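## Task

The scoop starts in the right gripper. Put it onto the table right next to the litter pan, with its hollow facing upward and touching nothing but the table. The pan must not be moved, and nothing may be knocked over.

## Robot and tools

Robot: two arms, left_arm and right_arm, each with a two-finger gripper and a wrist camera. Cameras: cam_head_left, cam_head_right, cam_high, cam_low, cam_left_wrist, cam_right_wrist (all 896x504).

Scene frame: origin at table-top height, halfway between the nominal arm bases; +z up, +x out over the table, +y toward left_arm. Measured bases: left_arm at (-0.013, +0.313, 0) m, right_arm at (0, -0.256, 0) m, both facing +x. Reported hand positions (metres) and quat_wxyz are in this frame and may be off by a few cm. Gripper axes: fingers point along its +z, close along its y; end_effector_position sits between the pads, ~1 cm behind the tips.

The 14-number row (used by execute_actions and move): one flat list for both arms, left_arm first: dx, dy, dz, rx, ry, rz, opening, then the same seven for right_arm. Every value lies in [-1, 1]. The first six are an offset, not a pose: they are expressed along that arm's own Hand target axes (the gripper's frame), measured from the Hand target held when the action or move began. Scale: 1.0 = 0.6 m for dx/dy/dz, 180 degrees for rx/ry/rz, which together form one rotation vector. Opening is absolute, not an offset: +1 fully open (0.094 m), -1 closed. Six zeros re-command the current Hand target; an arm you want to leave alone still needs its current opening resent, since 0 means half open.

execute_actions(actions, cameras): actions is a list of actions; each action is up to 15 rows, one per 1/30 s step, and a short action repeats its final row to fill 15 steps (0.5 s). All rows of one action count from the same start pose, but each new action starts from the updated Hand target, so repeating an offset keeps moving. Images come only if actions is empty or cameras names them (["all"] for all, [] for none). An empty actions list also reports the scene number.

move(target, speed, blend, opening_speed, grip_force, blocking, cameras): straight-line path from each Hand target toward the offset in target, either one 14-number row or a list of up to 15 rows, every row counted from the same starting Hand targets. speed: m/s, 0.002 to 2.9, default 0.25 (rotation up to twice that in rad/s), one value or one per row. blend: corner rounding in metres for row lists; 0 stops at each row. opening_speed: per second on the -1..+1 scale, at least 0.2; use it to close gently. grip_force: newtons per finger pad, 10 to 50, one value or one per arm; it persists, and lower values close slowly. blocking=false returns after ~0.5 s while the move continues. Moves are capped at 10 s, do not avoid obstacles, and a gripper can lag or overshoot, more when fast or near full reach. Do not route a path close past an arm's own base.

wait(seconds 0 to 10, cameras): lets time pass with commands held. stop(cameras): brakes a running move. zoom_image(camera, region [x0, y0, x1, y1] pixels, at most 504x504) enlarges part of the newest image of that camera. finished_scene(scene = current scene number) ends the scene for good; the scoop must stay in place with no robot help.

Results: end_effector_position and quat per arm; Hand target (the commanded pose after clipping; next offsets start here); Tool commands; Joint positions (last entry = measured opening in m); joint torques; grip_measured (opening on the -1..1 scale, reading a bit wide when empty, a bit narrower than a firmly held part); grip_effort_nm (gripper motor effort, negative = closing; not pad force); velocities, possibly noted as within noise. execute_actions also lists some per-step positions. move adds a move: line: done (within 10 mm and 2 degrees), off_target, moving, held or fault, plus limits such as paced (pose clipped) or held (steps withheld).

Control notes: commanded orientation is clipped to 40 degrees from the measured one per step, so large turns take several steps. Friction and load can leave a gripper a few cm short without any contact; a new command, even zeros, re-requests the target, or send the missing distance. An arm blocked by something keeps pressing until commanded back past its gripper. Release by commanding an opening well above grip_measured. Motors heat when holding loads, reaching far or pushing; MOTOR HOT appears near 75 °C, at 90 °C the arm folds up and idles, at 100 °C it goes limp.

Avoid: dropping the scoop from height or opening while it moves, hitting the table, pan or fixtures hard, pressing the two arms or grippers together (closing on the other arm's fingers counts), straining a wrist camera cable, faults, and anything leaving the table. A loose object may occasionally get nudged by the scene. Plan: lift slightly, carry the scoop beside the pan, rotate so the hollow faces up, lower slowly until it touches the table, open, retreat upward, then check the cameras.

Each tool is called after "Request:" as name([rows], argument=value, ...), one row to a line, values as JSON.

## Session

Request:
execute_actions(actions=[])

Request:
zoom_image(camera="cam_high", region=[230, 100, 620, 470])

Scene clock: 0.00 s.
left_arm: end_effector_position=(+0.3211, +0.3351, +0.4128) grip_measured=+1.000 grip_effort_nm=n/a end_effector_quat_wxyz=(+0.691, +0.087, +0.714, +0.066) | right_arm: end_effector_position=(+0.4037, -0.2498, +0.3308) grip_measured=-0.619 grip_effort_nm=n/a end_effector_quat_wxyz=(+0.443, +0.392, +0.658, +0.466)
Joint positions: left_arm=[0.175 0.89 1.049 -0.194 0.194 0.224 0.094] | right_arm=[-0.183 1.165 0.982 -0.01 -0.448 1.263 0.018]
Joint velocities: within noise
Joint torques (N m): no reading
Heat: left arm: 32 °C; right arm: 34 °C.
Hand target: left_arm +0.3177, +0.3344, +0.4228; +0.701, +0.087, +0.705, +0.068 | right_arm +0.4020, -0.2493, +0.3569; +0.474, +0.366, +0.646, +0.473
Tool commands: left_gripper/opening=+1.0 right_gripper/opening=-0.980928

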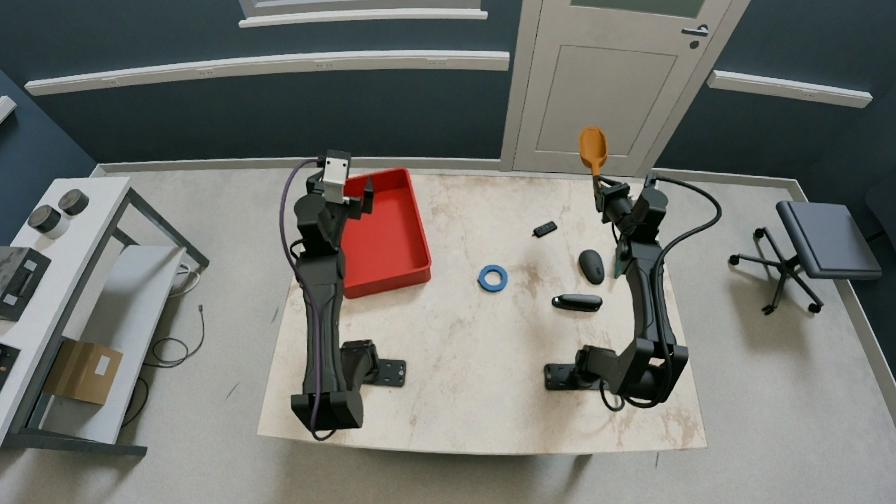

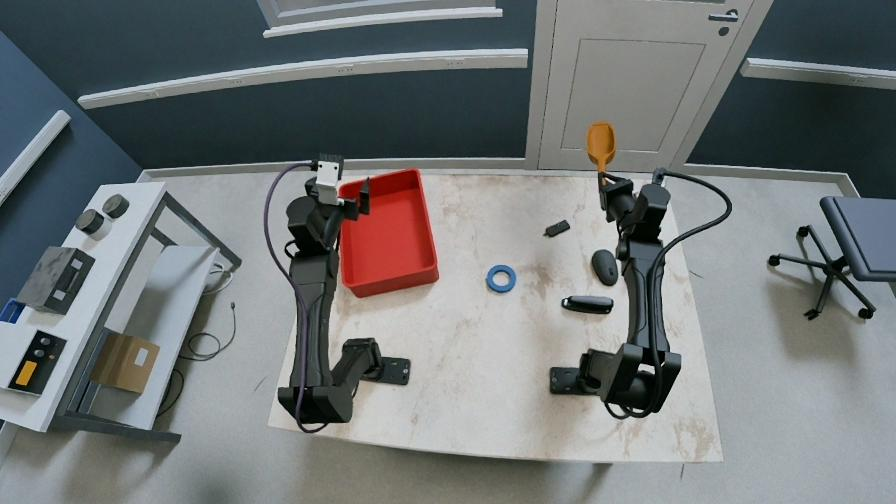

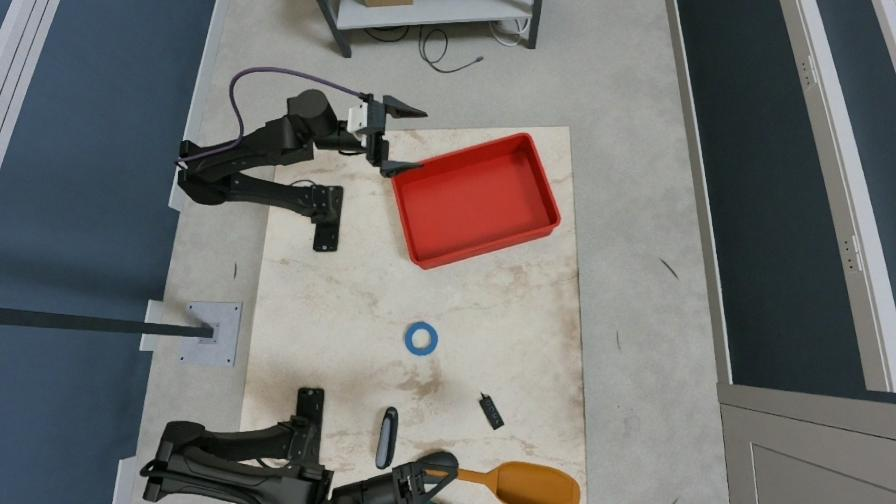

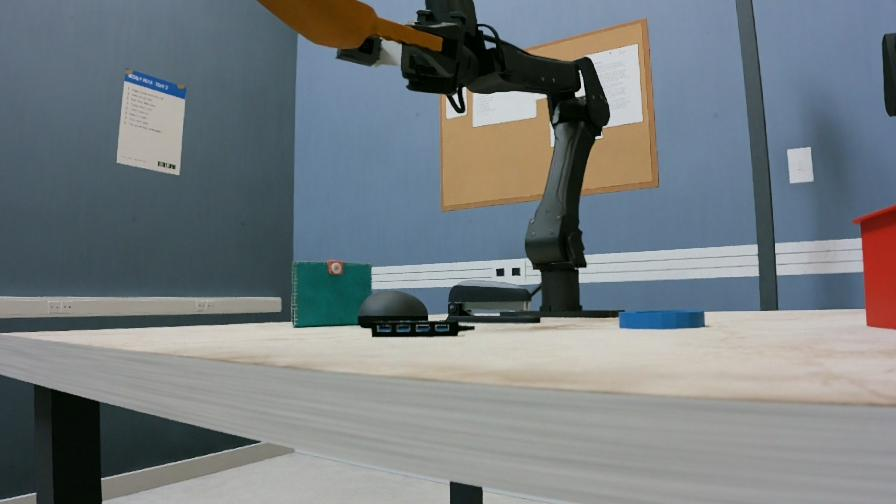

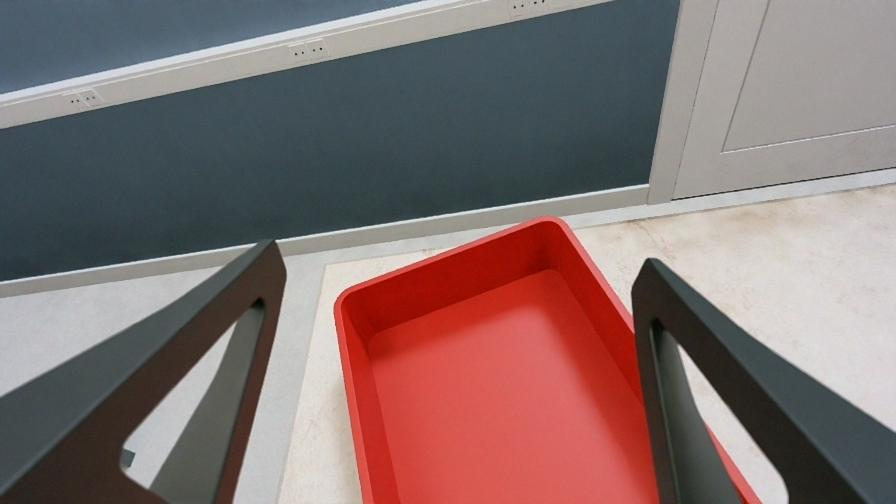

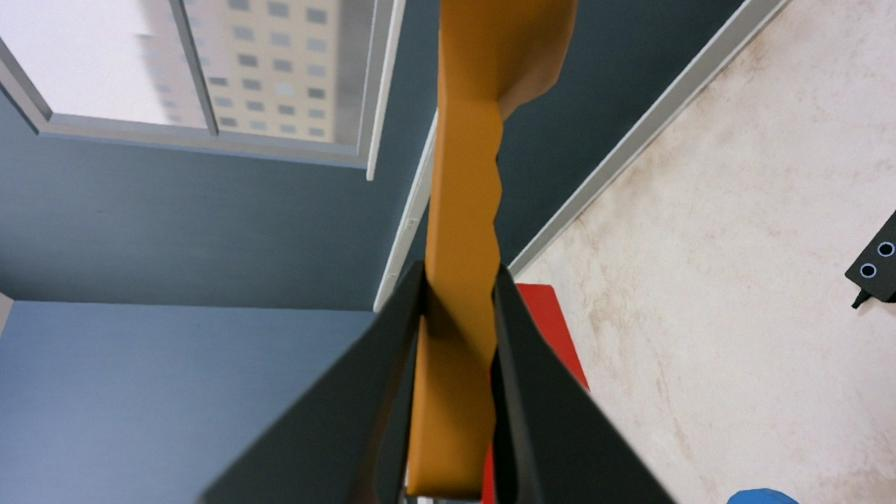

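Scaled by 1.292.

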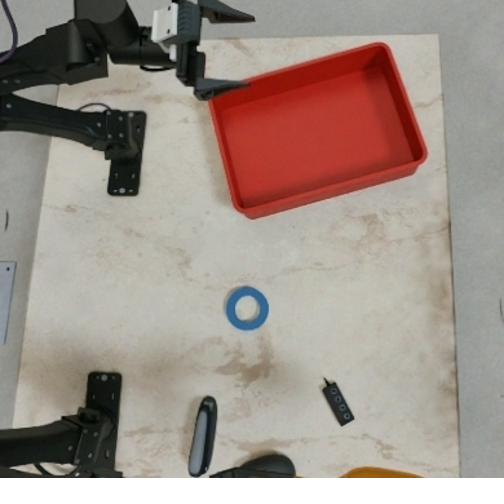

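Request:
zoom_image(camera="cam_high", region=[400, 430, 600, 504])

Request:
zoom_image(camera="cam_head_left", region=[540, 110, 680, 230])

Scaled by 2.520.

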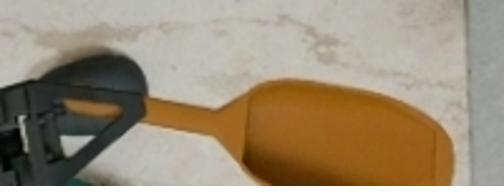

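Scaled by 3.600.

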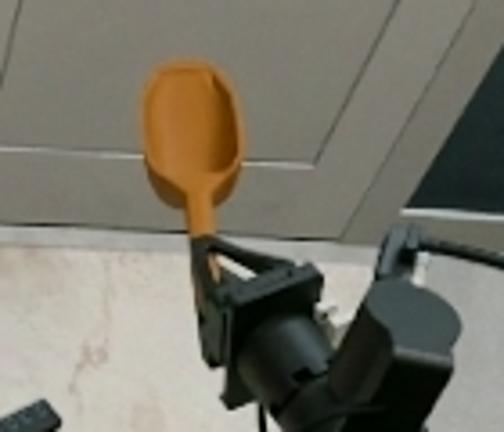

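Request:
move([
  [0,0,0,0,0,0,1,0.4046,0.0434,0.1146,0.0265,0.093,0.042,-0.980928],
  [0,0,0,0,0,0,1,0.644,-0.1243,0.2008,0.0378,0.1326,0.0605,-0.980928],
], speed=[0.35,0.3], blend=[0.06,0], cameras=["cam_high","cam_head_left","cam_low","cam_right_wrist"])

Request:
zoom_image(camera="cam_high", region=[380, 190, 580, 340])

Scene clock: 164.07 s.
left_arm: end_effector_position=(+0.3211, +0.3351, +0.4128) grip_measured=+1.000 grip_effort_nm=-0.01 end_effector_quat_wxyz=(+0.691, +0.087, +0.714, +0.066) | right_arm: end_effector_position=(+0.3963, +0.1114, +0.1498) grip_measured=-0.619 grip_effort_nm=-1.03 end_effector_quat_wxyz=(+0.243, +0.353, +0.739, +0.520)
Joint positions: left_arm=[0.175 0.89 1.049 -0.194 0.194 0.224 0.094] | right_arm=[0.771 1.852 1.039 0.463 0.079 1.608 0.018]
Joint torques (N m): left_arm=[-0.05 -2.35 7.69 1.84 0 -0.03] | right_arm=[0.02 -8.8 9.02 2.49 0.23 -0.12]
Heat: left arm: 40 °C; right arm: 44 °C.
Hand target: left_arm +0.3177, +0.3344, +0.4228; +0.701, +0.087, +0.705, +0.068 | right_arm +0.4066, +0.1172, +0.1700; +0.262, +0.347, +0.719, +0.542
Off the commanded pose: left_arm 0.011 m, 2 deg | right_arm 0.023 m, 4 deg.
move: off_target (left_arm, right_arm)
Images, in order (width x height): cam_head_left 896x504, cam_high 896x504, cam_low 896x504, cam_right_wrist 896x504.

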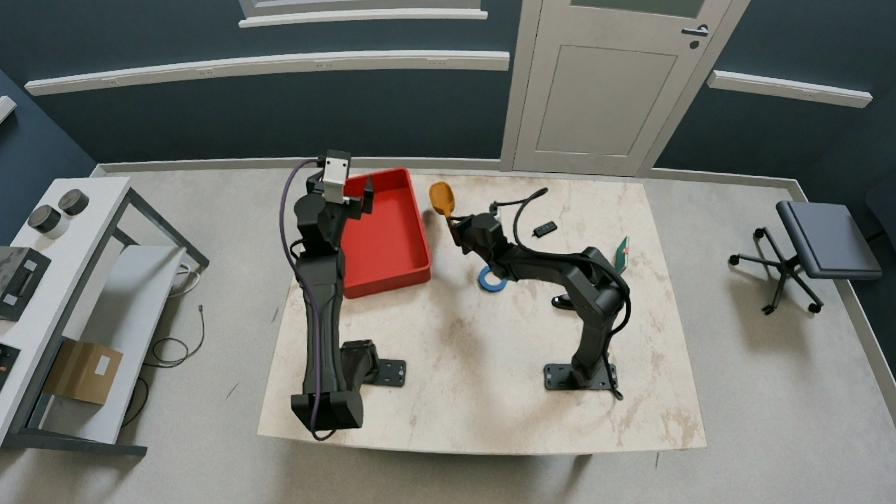

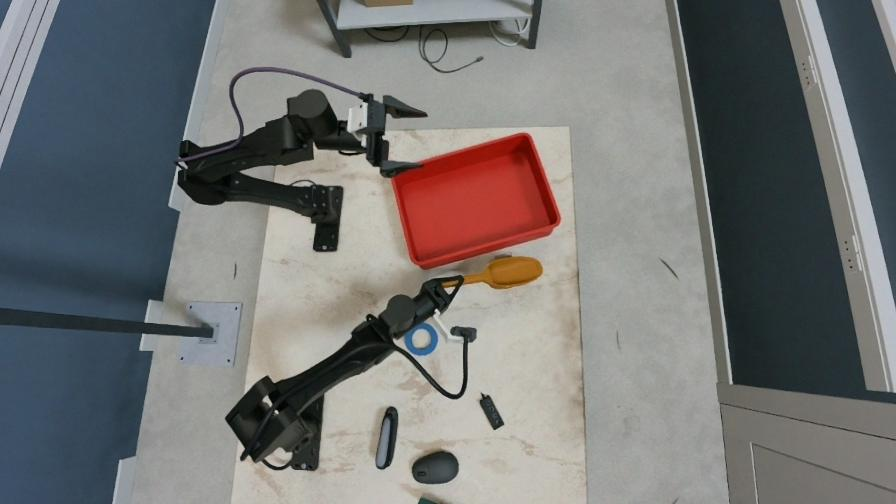

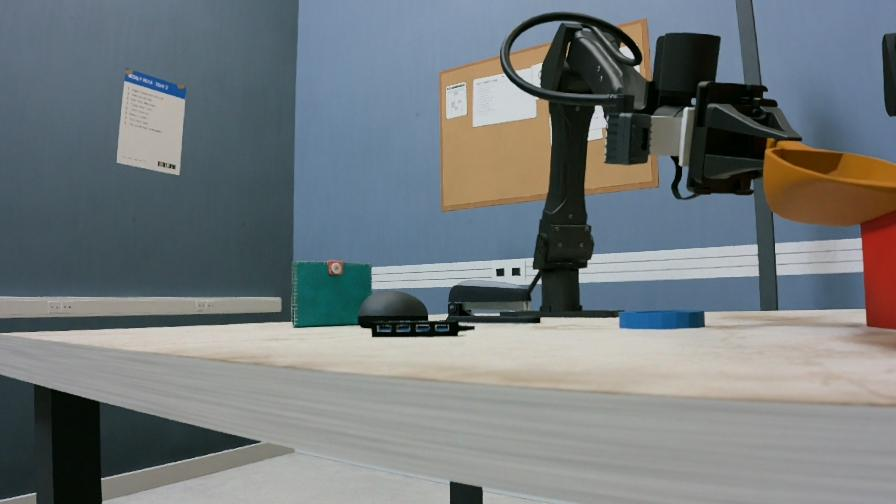

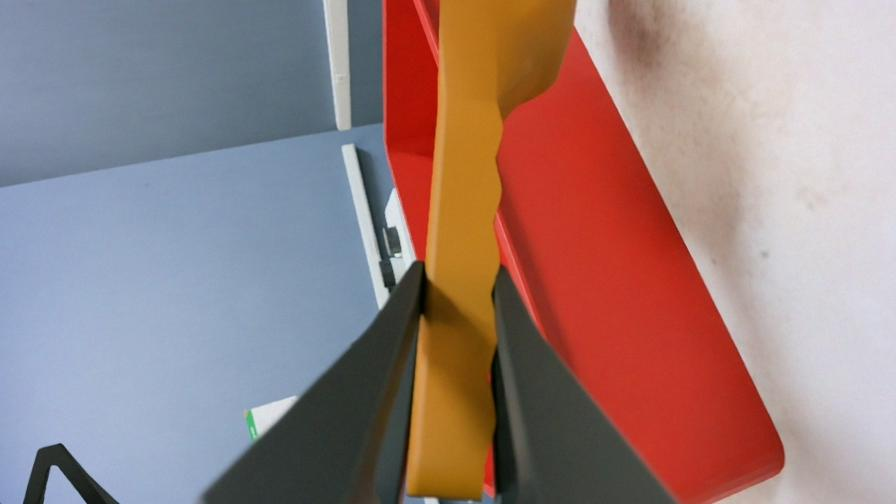

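Scaled by 2.520.

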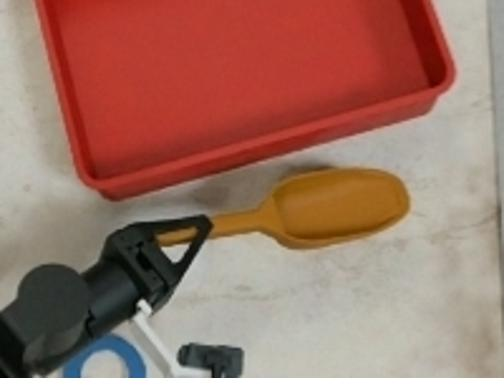

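Request:
move([
  [0,0,0,0,0,0,1,0.0189,-0.1022,0.0363,0,0.024,-0.0069,-0.980928],
  [0,0,0,0,0,0,1,0.0189,-0.1294,0.0441,0,0.024,-0.0069,-0.980928],
], speed=[0.15,0.05], blend=[0.005,0], cameras=["cam_high","cam_low"])

Request:
zoom_image(camera="cam_high", region=[400, 190, 580, 310])

Request:
zoom_image(camera="cam_low", region=[640, 80, 896, 340])

Scene clock: 200.63 s.
left_arm: end_effector_position=(+0.3211, +0.3351, +0.4128) grip_measured=+1.000 grip_effort_nm=0.00 end_effector_quat_wxyz=(+0.691, +0.087, +0.714, +0.066) | right_arm: end_effector_position=(+0.3973, +0.1295, +0.0858) grip_measured=-0.619 grip_effort_nm=-1.03 end_effector_quat_wxyz=(+0.226, +0.328, +0.738, +0.544)
Joint positions: left_arm=[0.175 0.89 1.049 -0.194 0.194 0.224 0.094] | right_arm=[0.771 2.071 0.99 0.771 0.011 1.599 0.018]
Joint torques (N m): left_arm=[-0.05 -2.4 7.69 1.85 -0.01 -0.03] | right_arm=[-0.68 -9.06 5.63 2.45 0.07 -0.29]
Heat: left arm: 41 °C; right arm: 46 °C.
Hand target: left_arm +0.3177, +0.3344, +0.4228; +0.701, +0.087, +0.705, +0.068 | right_arm +0.4027, +0.1285, +0.0881; +0.240, +0.318, +0.732, +0.552
Off the commanded pose: left_arm 0.011 m, 2 deg | right_arm 0.006 m, 2 deg.
move: off_target (left_arm)
Images, in order (width x height): cam_high 896x504, cam_low 896x504.

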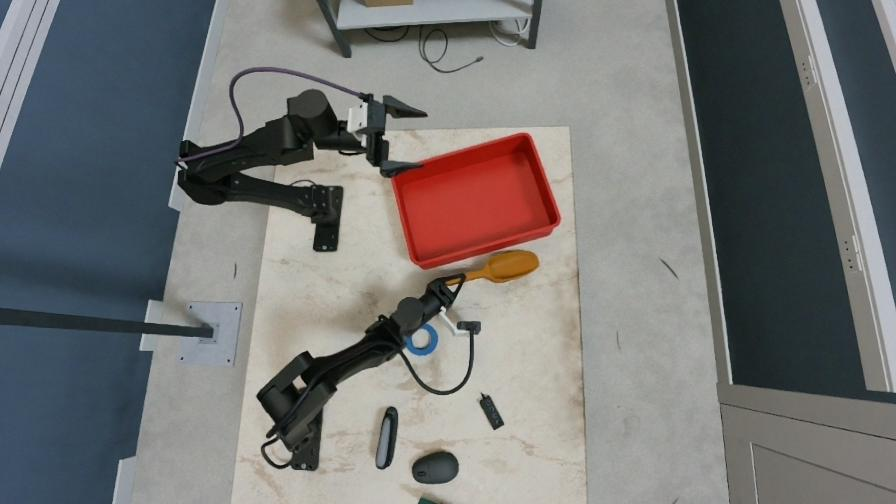

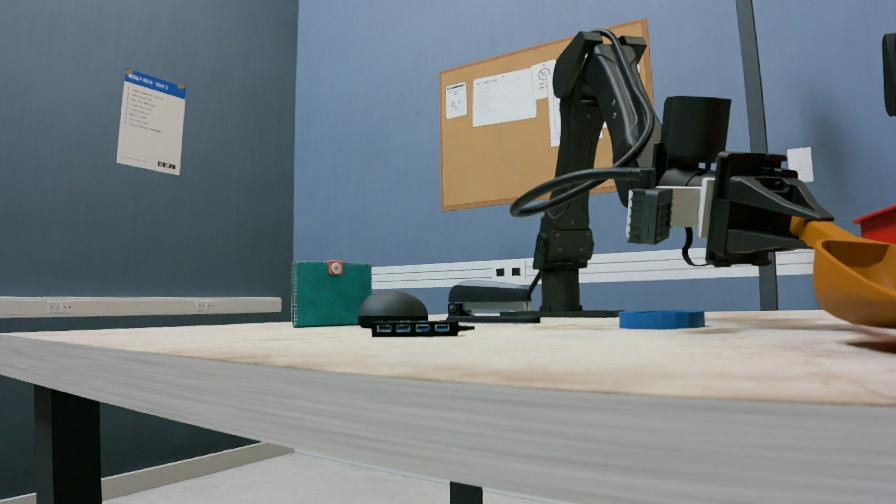

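Scaled by 2.800.

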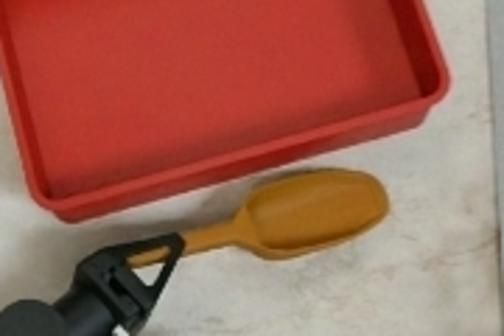

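Scaled by 1.938.

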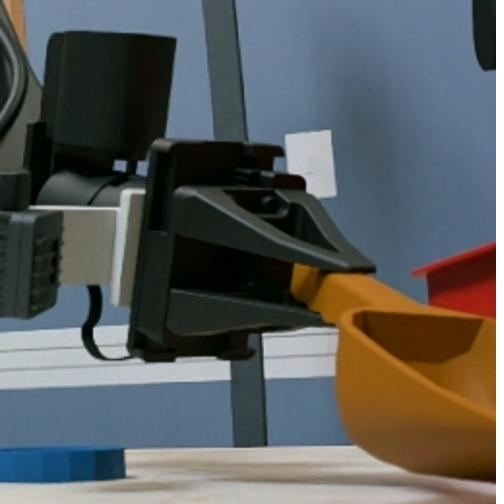

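Request:
move(target=[0,0,0,0,0,0,1,0,-0.0128,0.0037,0,0,0,-0.980928], speed=0.03, cameras=["cam_head_left","cam_head_right","cam_right_wrist"])

Request:
zoom_image(camera="cam_head_left", region=[380, 170, 500, 270])

Request:
zoom_image(camera="cam_head_right", region=[380, 170, 500, 270])

Scene clock: 232.30 s.
left_arm: end_effector_position=(+0.3211, +0.3351, +0.4128) grip_measured=+1.000 grip_effort_nm=0.00 end_effector_quat_wxyz=(+0.691, +0.087, +0.714, +0.066) | right_arm: end_effector_position=(+0.3983, +0.1304, +0.0795) grip_measured=-0.619 grip_effort_nm=-1.03 end_effector_quat_wxyz=(+0.226, +0.327, +0.737, +0.546)
Joint positions: left_arm=[0.175 0.89 1.049 -0.194 0.194 0.224 0.094] | right_arm=[0.771 2.095 0.99 0.799 0.011 1.599 0.018]
Joint torques (N m): left_arm=[-0.09 -2.37 7.76 1.82 -0.02 -0.02] | right_arm=[-0.73 -9.06 5.22 2.46 0.06 -0.27]
Heat: left arm: 42 °C; right arm: 48 °C.
Hand target: left_arm +0.3177, +0.3344, +0.4228; +0.701, +0.087, +0.705, +0.068 | right_arm +0.4028, +0.1285, +0.0800; +0.240, +0.318, +0.733, +0.552
Off the commanded pose: left_arm 0.011 m, 2 deg | right_arm 0.005 m, 2 deg.
move: off_target (left_arm)
Images, in order (width x height): cam_head_left 896x504, cam_head_right 896x504, cam_right_wrist 896x504.

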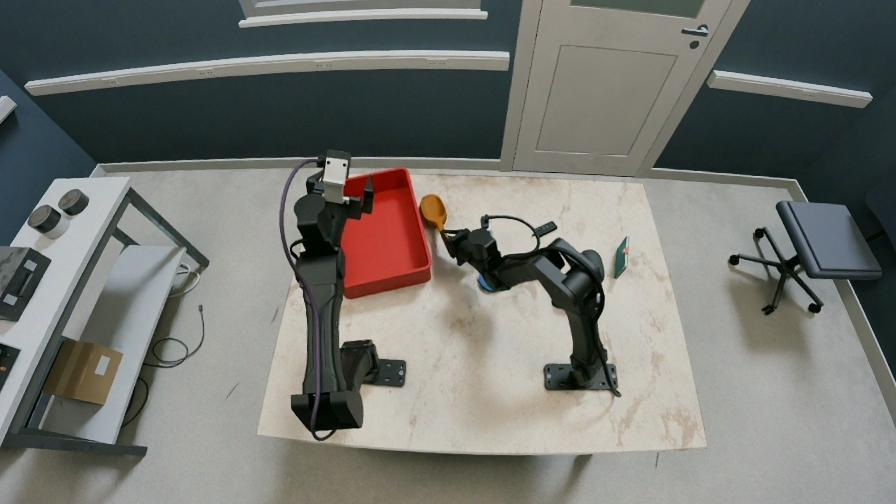

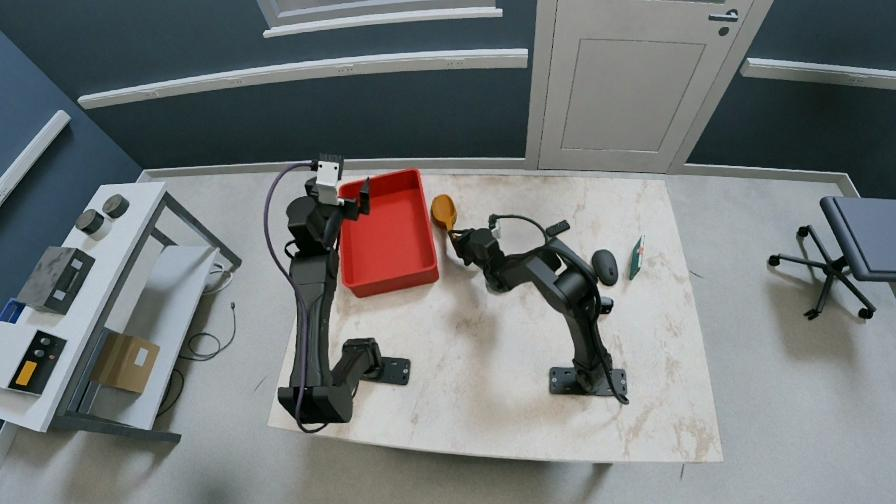

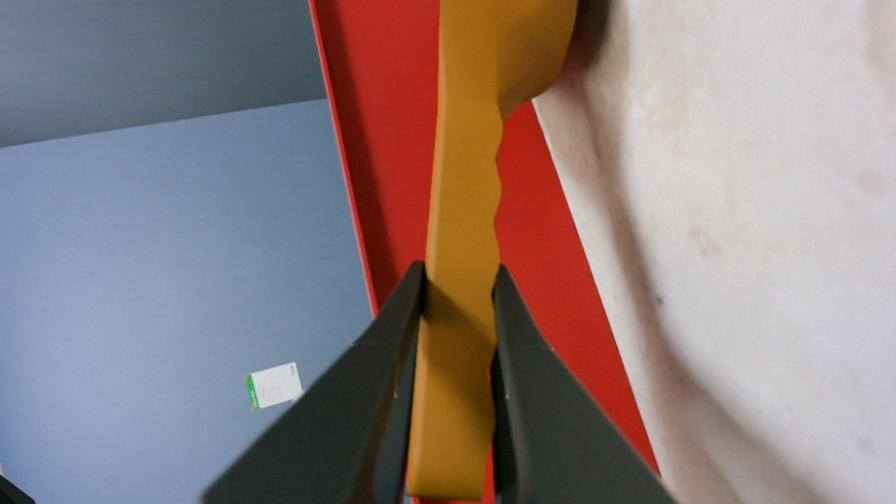

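Scaled by 4.200.

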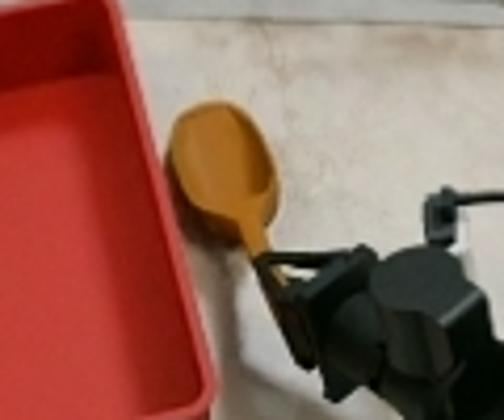

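Scaled by 4.200.

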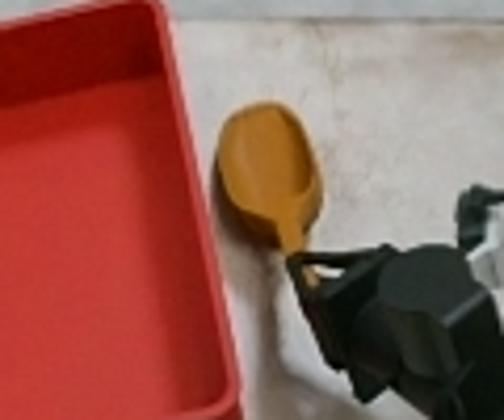

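Request:
move(target=[0,0,0,0,0,0,1,0,-0.016,0.0046,0,0,0,-0.980928], speed=0.03, cameras=["cam_low","cam_high"])

Request:
zoom_image(camera="cam_low", region=[640, 120, 896, 376])

Scene clock: 238.53 s.
left_arm: end_effector_position=(+0.3211, +0.3351, +0.4128) grip_measured=+1.000 grip_effort_nm=0.00 end_effector_quat_wxyz=(+0.691, +0.087, +0.714, +0.066) | right_arm: end_effector_position=(+0.3989, +0.1311, +0.0734) grip_measured=-0.619 grip_effort_nm=-1.03 end_effector_quat_wxyz=(+0.229, +0.325, +0.734, +0.551)
Joint positions: left_arm=[0.175 0.89 1.049 -0.194 0.194 0.224 0.094] | right_arm=[0.771 2.124 0.985 0.846 0.011 1.598 0.018]
Joint torques (N m): left_arm=[-0.05 -2.39 7.72 1.84 -0.02 -0.04] | right_arm=[-0.72 -8.95 5.16 2.35 0.07 -0.28]
Heat: left arm: 42 °C; right arm: 48 °C.
Hand target: left_arm +0.3177, +0.3344, +0.4228; +0.701, +0.087, +0.705, +0.068 | right_arm +0.4028, +0.1285, +0.0700; +0.240, +0.318, +0.733, +0.552
Off the commanded pose: left_arm 0.011 m, 2 deg | right_arm 0.006 m, 2 deg.
move: off_target (left_arm)
Images, in order (width x height): cam_high 896x504, cam_low 896x504.

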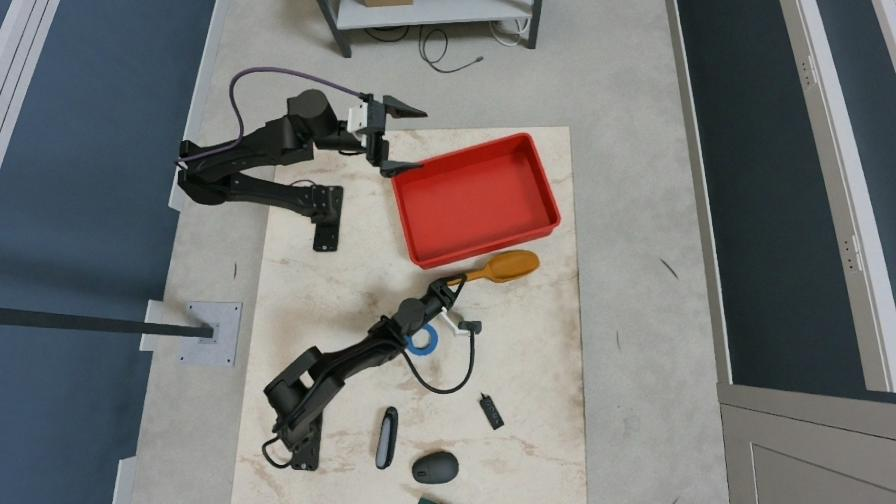

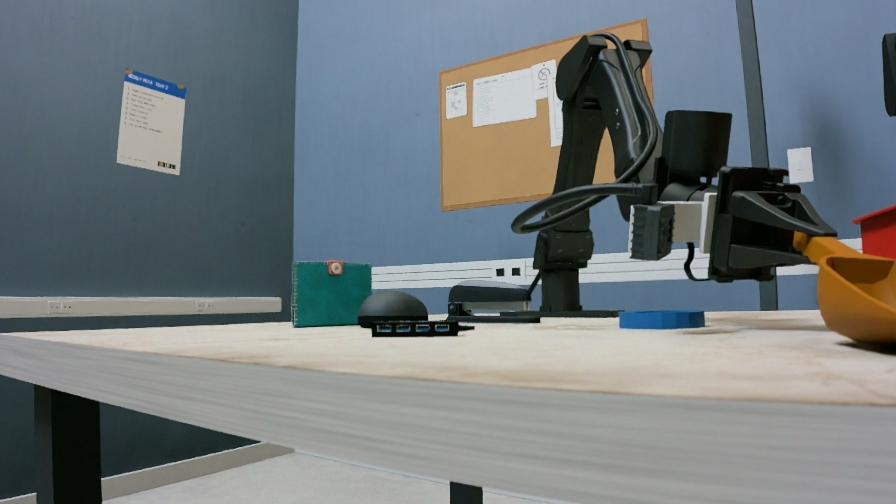

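Scaled by 1.969.

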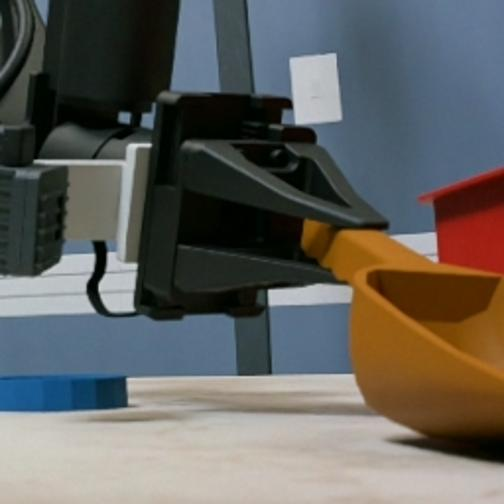

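Request:
move([
  [0,0,0,0,0,0,1,0,-0.0048,0.0014,0,0,0,0.8],
  [0,0,0,0,0,0,1,0,-0.0224,0.0064,0,0,0,0.8],
], speed=0.03, opening_speed=0.5, cameras=["cam_high","cam_low","cam_right_wrist","cam_head_left"])

Request:
zoom_image(camera="cam_low", region=[640, 120, 896, 376])

Request:
zoom_image(camera="cam_head_left", region=[380, 170, 500, 270])

Scene clock: 265.63 s.
left_arm: end_effector_position=(+0.3211, +0.3351, +0.4128) grip_measured=+1.000 grip_effort_nm=0.00 end_effector_quat_wxyz=(+0.691, +0.087, +0.714, +0.066) | right_arm: end_effector_position=(+0.4002, +0.1324, +0.0632) grip_measured=+0.798 grip_effort_nm=0.10 end_effector_quat_wxyz=(+0.231, +0.323, +0.730, +0.556)
Joint positions: left_arm=[0.175 0.89 1.049 -0.194 0.194 0.224 0.094] | right_arm=[0.771 2.169 0.985 0.905 0.011 1.596 0.084]
Joint torques (N m): left_arm=[-0.06 -2.35 7.79 1.83 -0.01 -0.04] | right_arm=[-0.75 -8.99 4.71 2.24 0.05 -0.26]
Heat: left arm: 42 °C; right arm: 48 °C.
Hand target: left_arm +0.3177, +0.3344, +0.4228; +0.701, +0.087, +0.705, +0.068 | right_arm +0.4027, +0.1285, +0.0560; +0.240, +0.318, +0.733, +0.552
Off the commanded pose: left_arm 0.011 m, 2 deg | right_arm 0.009 m, 1 deg.
move: off_target (left_arm)
Images, in order (width x height): cam_head_left 896x504, cam_high 896x504, cam_low 896x504, cam_right_wrist 896x504.

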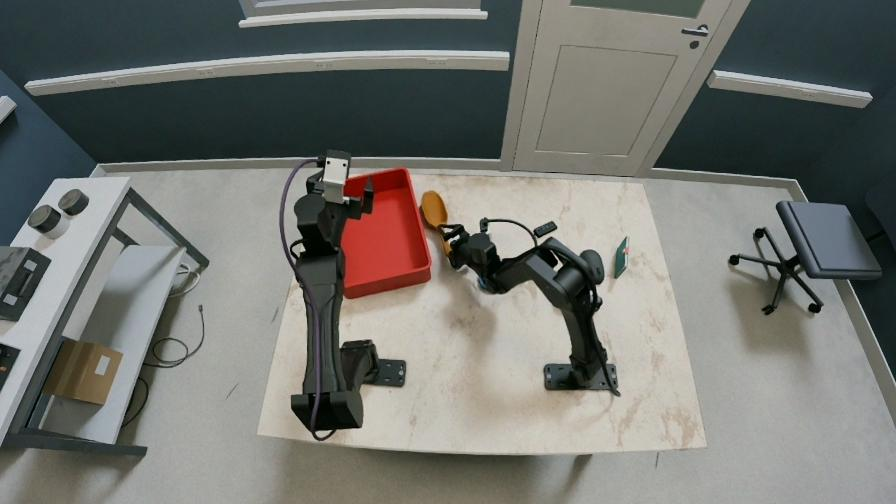

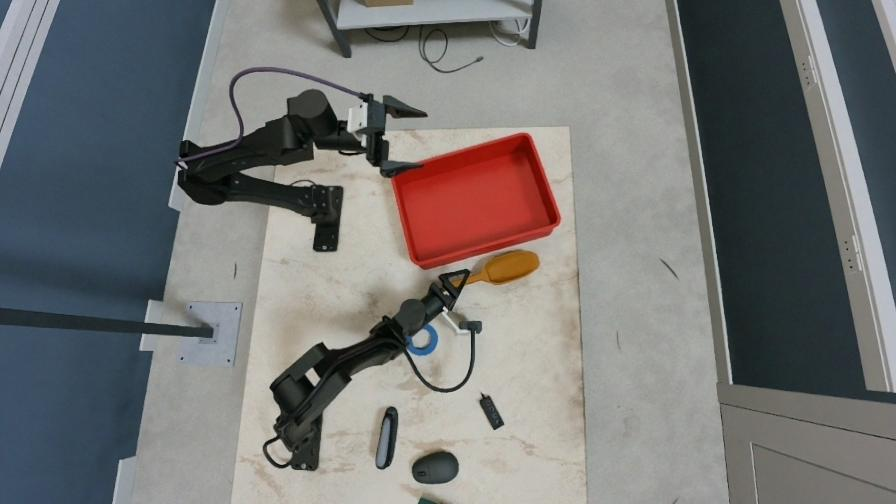

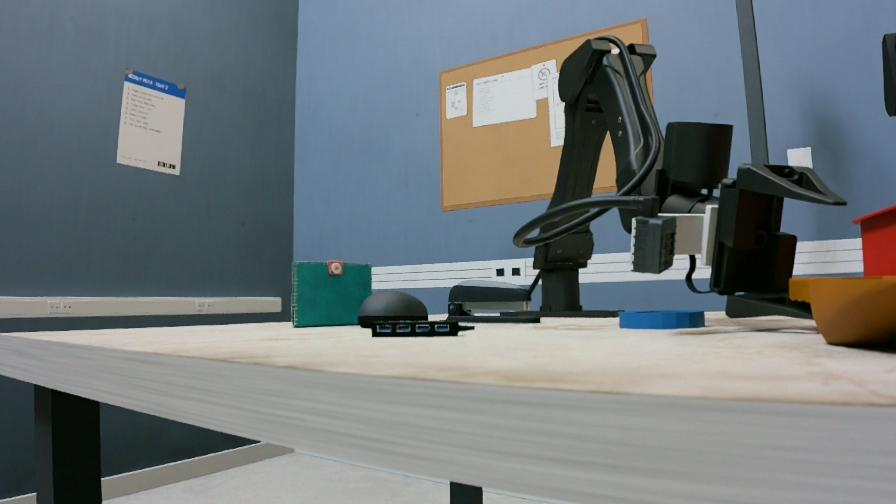

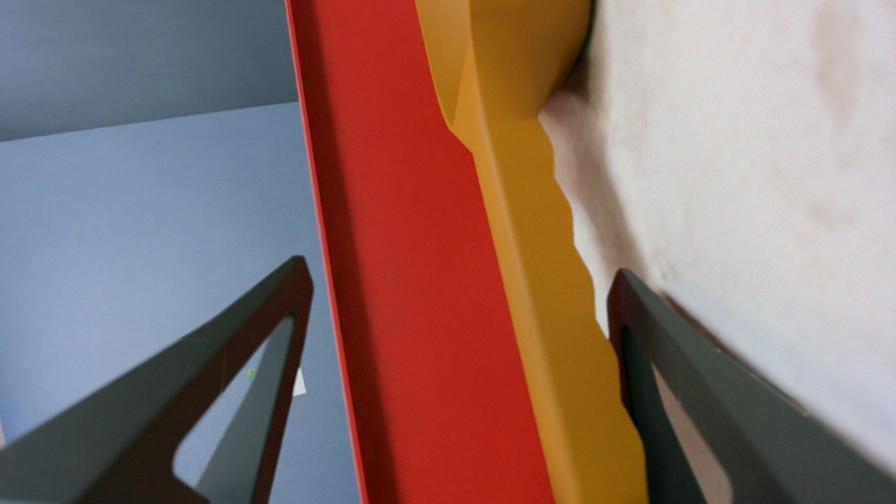

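Scaled by 1.969.

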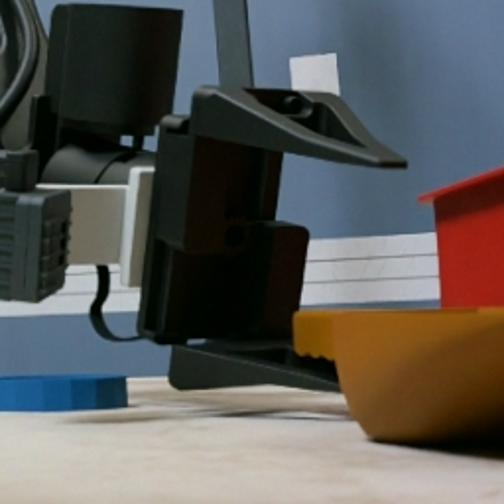

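Scaled by 4.200.

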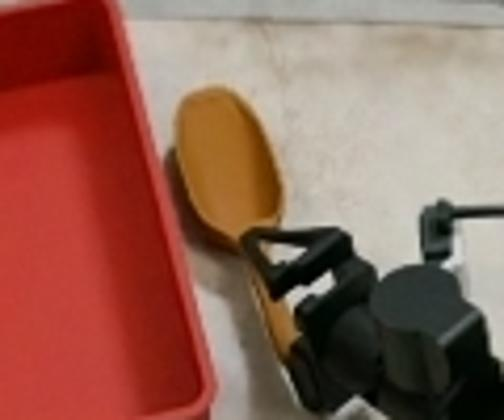

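Request:
move([
  [0,0,0,0,0,0,1,0,0,-0.05,0,0,0,0.8],
  [0,0,0,0,0,0,1,0,0.004,-0.125,0,0,0,0.8],
  [0,0,0,0,0,0,1,0,0.19,-0.18,0,0,0,0.8],
], speed=[0.04,0.07,0.2], blend=[0.005,0.01,0], cameras=["cam_high","cam_low","cam_right_wrist","cam_head_left"])

Request:
zoom_image(camera="cam_high", region=[400, 190, 580, 310])

Request:
zoom_image(camera="cam_head_left", region=[380, 170, 500, 270])

Request:
zoom_image(camera="cam_low", region=[640, 120, 896, 376])

Scene clock: 296.73 s.
left_arm: end_effector_position=(+0.3211, +0.3351, +0.4128) grip_measured=+1.000 grip_effort_nm=0.00 end_effector_quat_wxyz=(+0.691, +0.087, +0.714, +0.066) | right_arm: end_effector_position=(+0.3451, +0.0788, +0.1705) grip_measured=+0.798 grip_effort_nm=0.10 end_effector_quat_wxyz=(+0.223, +0.329, +0.746, +0.535)
Joint positions: left_arm=[0.175 0.89 1.049 -0.194 0.194 0.224 0.094] | right_arm=[0.771 1.599 0.819 0.445 0.011 1.596 0.084]
Joint torques (N m): left_arm=[-0.05 -2.4 7.75 1.84 -0.01 -0.04] | right_arm=[-0.34 -9.81 8.69 2 0.11 -0.24]
Heat: left arm: 43 °C; right arm: 49 °C.
Hand target: left_arm +0.3177, +0.3344, +0.4228; +0.701, +0.087, +0.705, +0.068 | right_arm +0.3498, +0.0793, +0.1955; +0.240, +0.318, +0.733, +0.552
Off the commanded pose: left_arm 0.011 m, 2 deg | right_arm 0.025 m, 3 deg.
move: off_target (left_arm, right_arm)
Images, in order (width x height): cam_head_left 896x504, cam_high 896x504, cam_low 896x504, cam_right_wrist 896x504.

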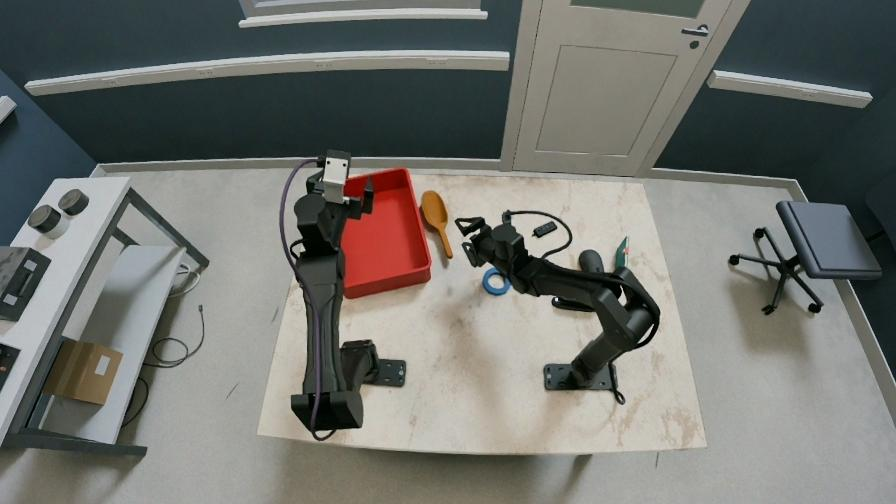

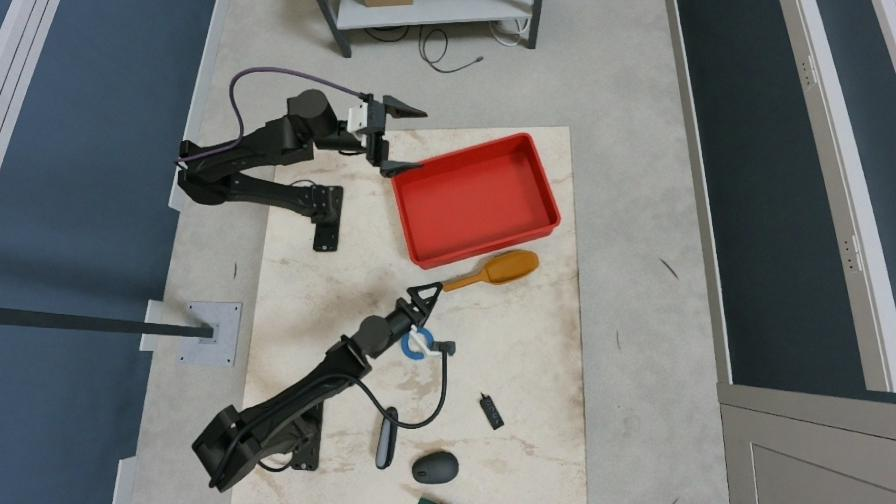

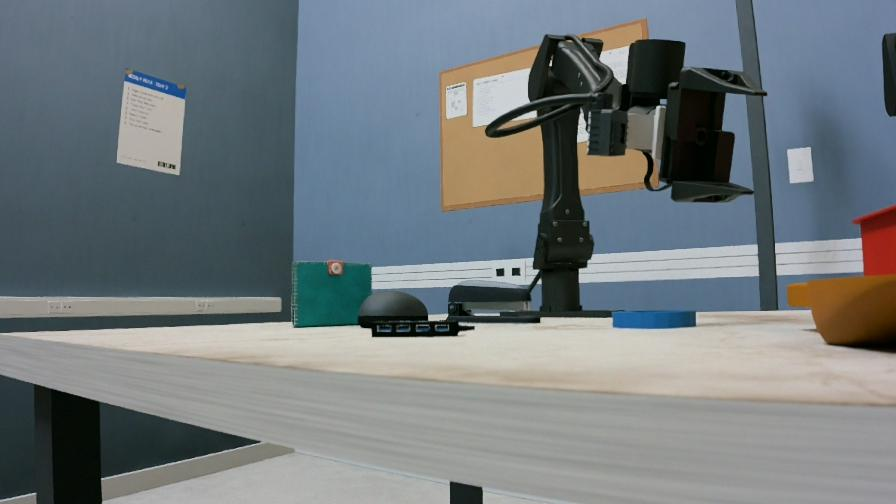

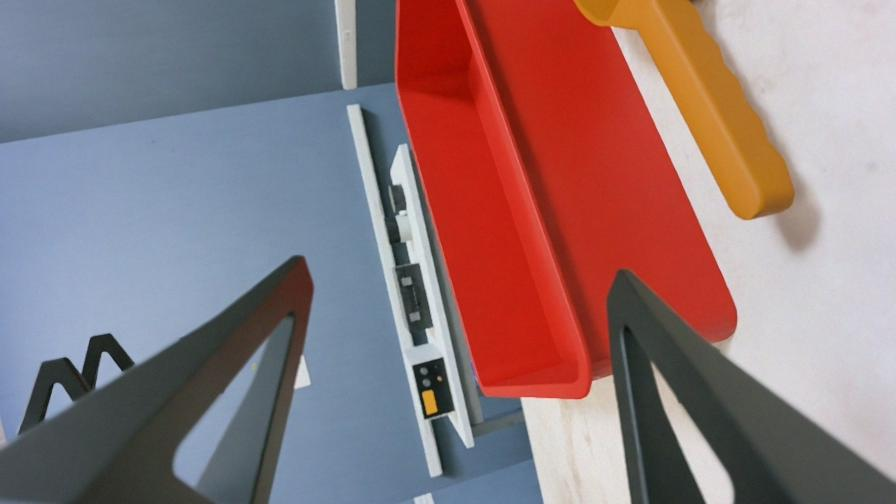

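Scaled by 2.800.

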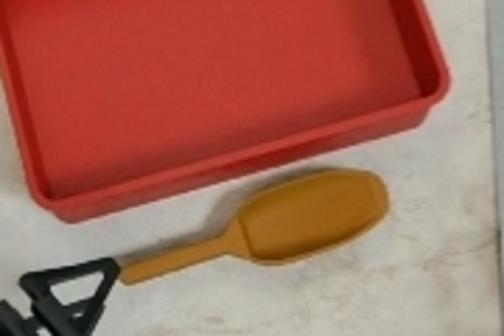

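Scaled by 4.200.

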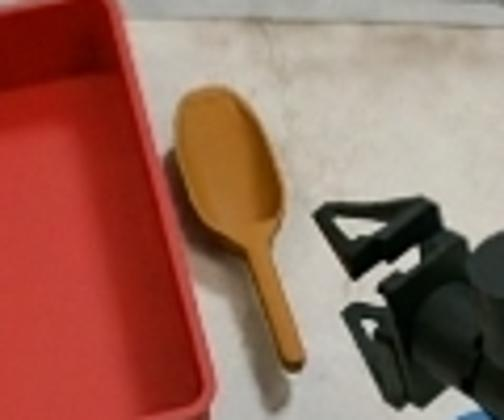

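Scaled by 1.969.

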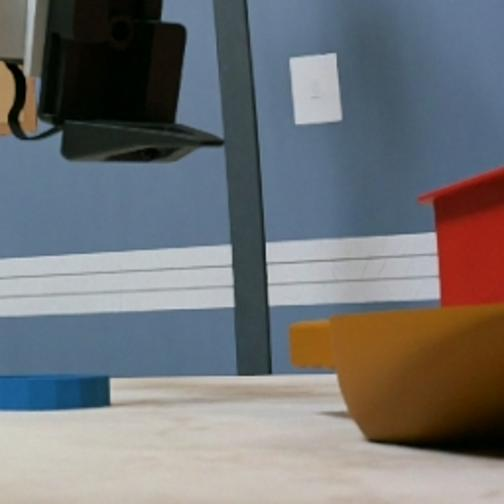

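Request:
finished_scene(scene=3)

The scene is finished: the task was done.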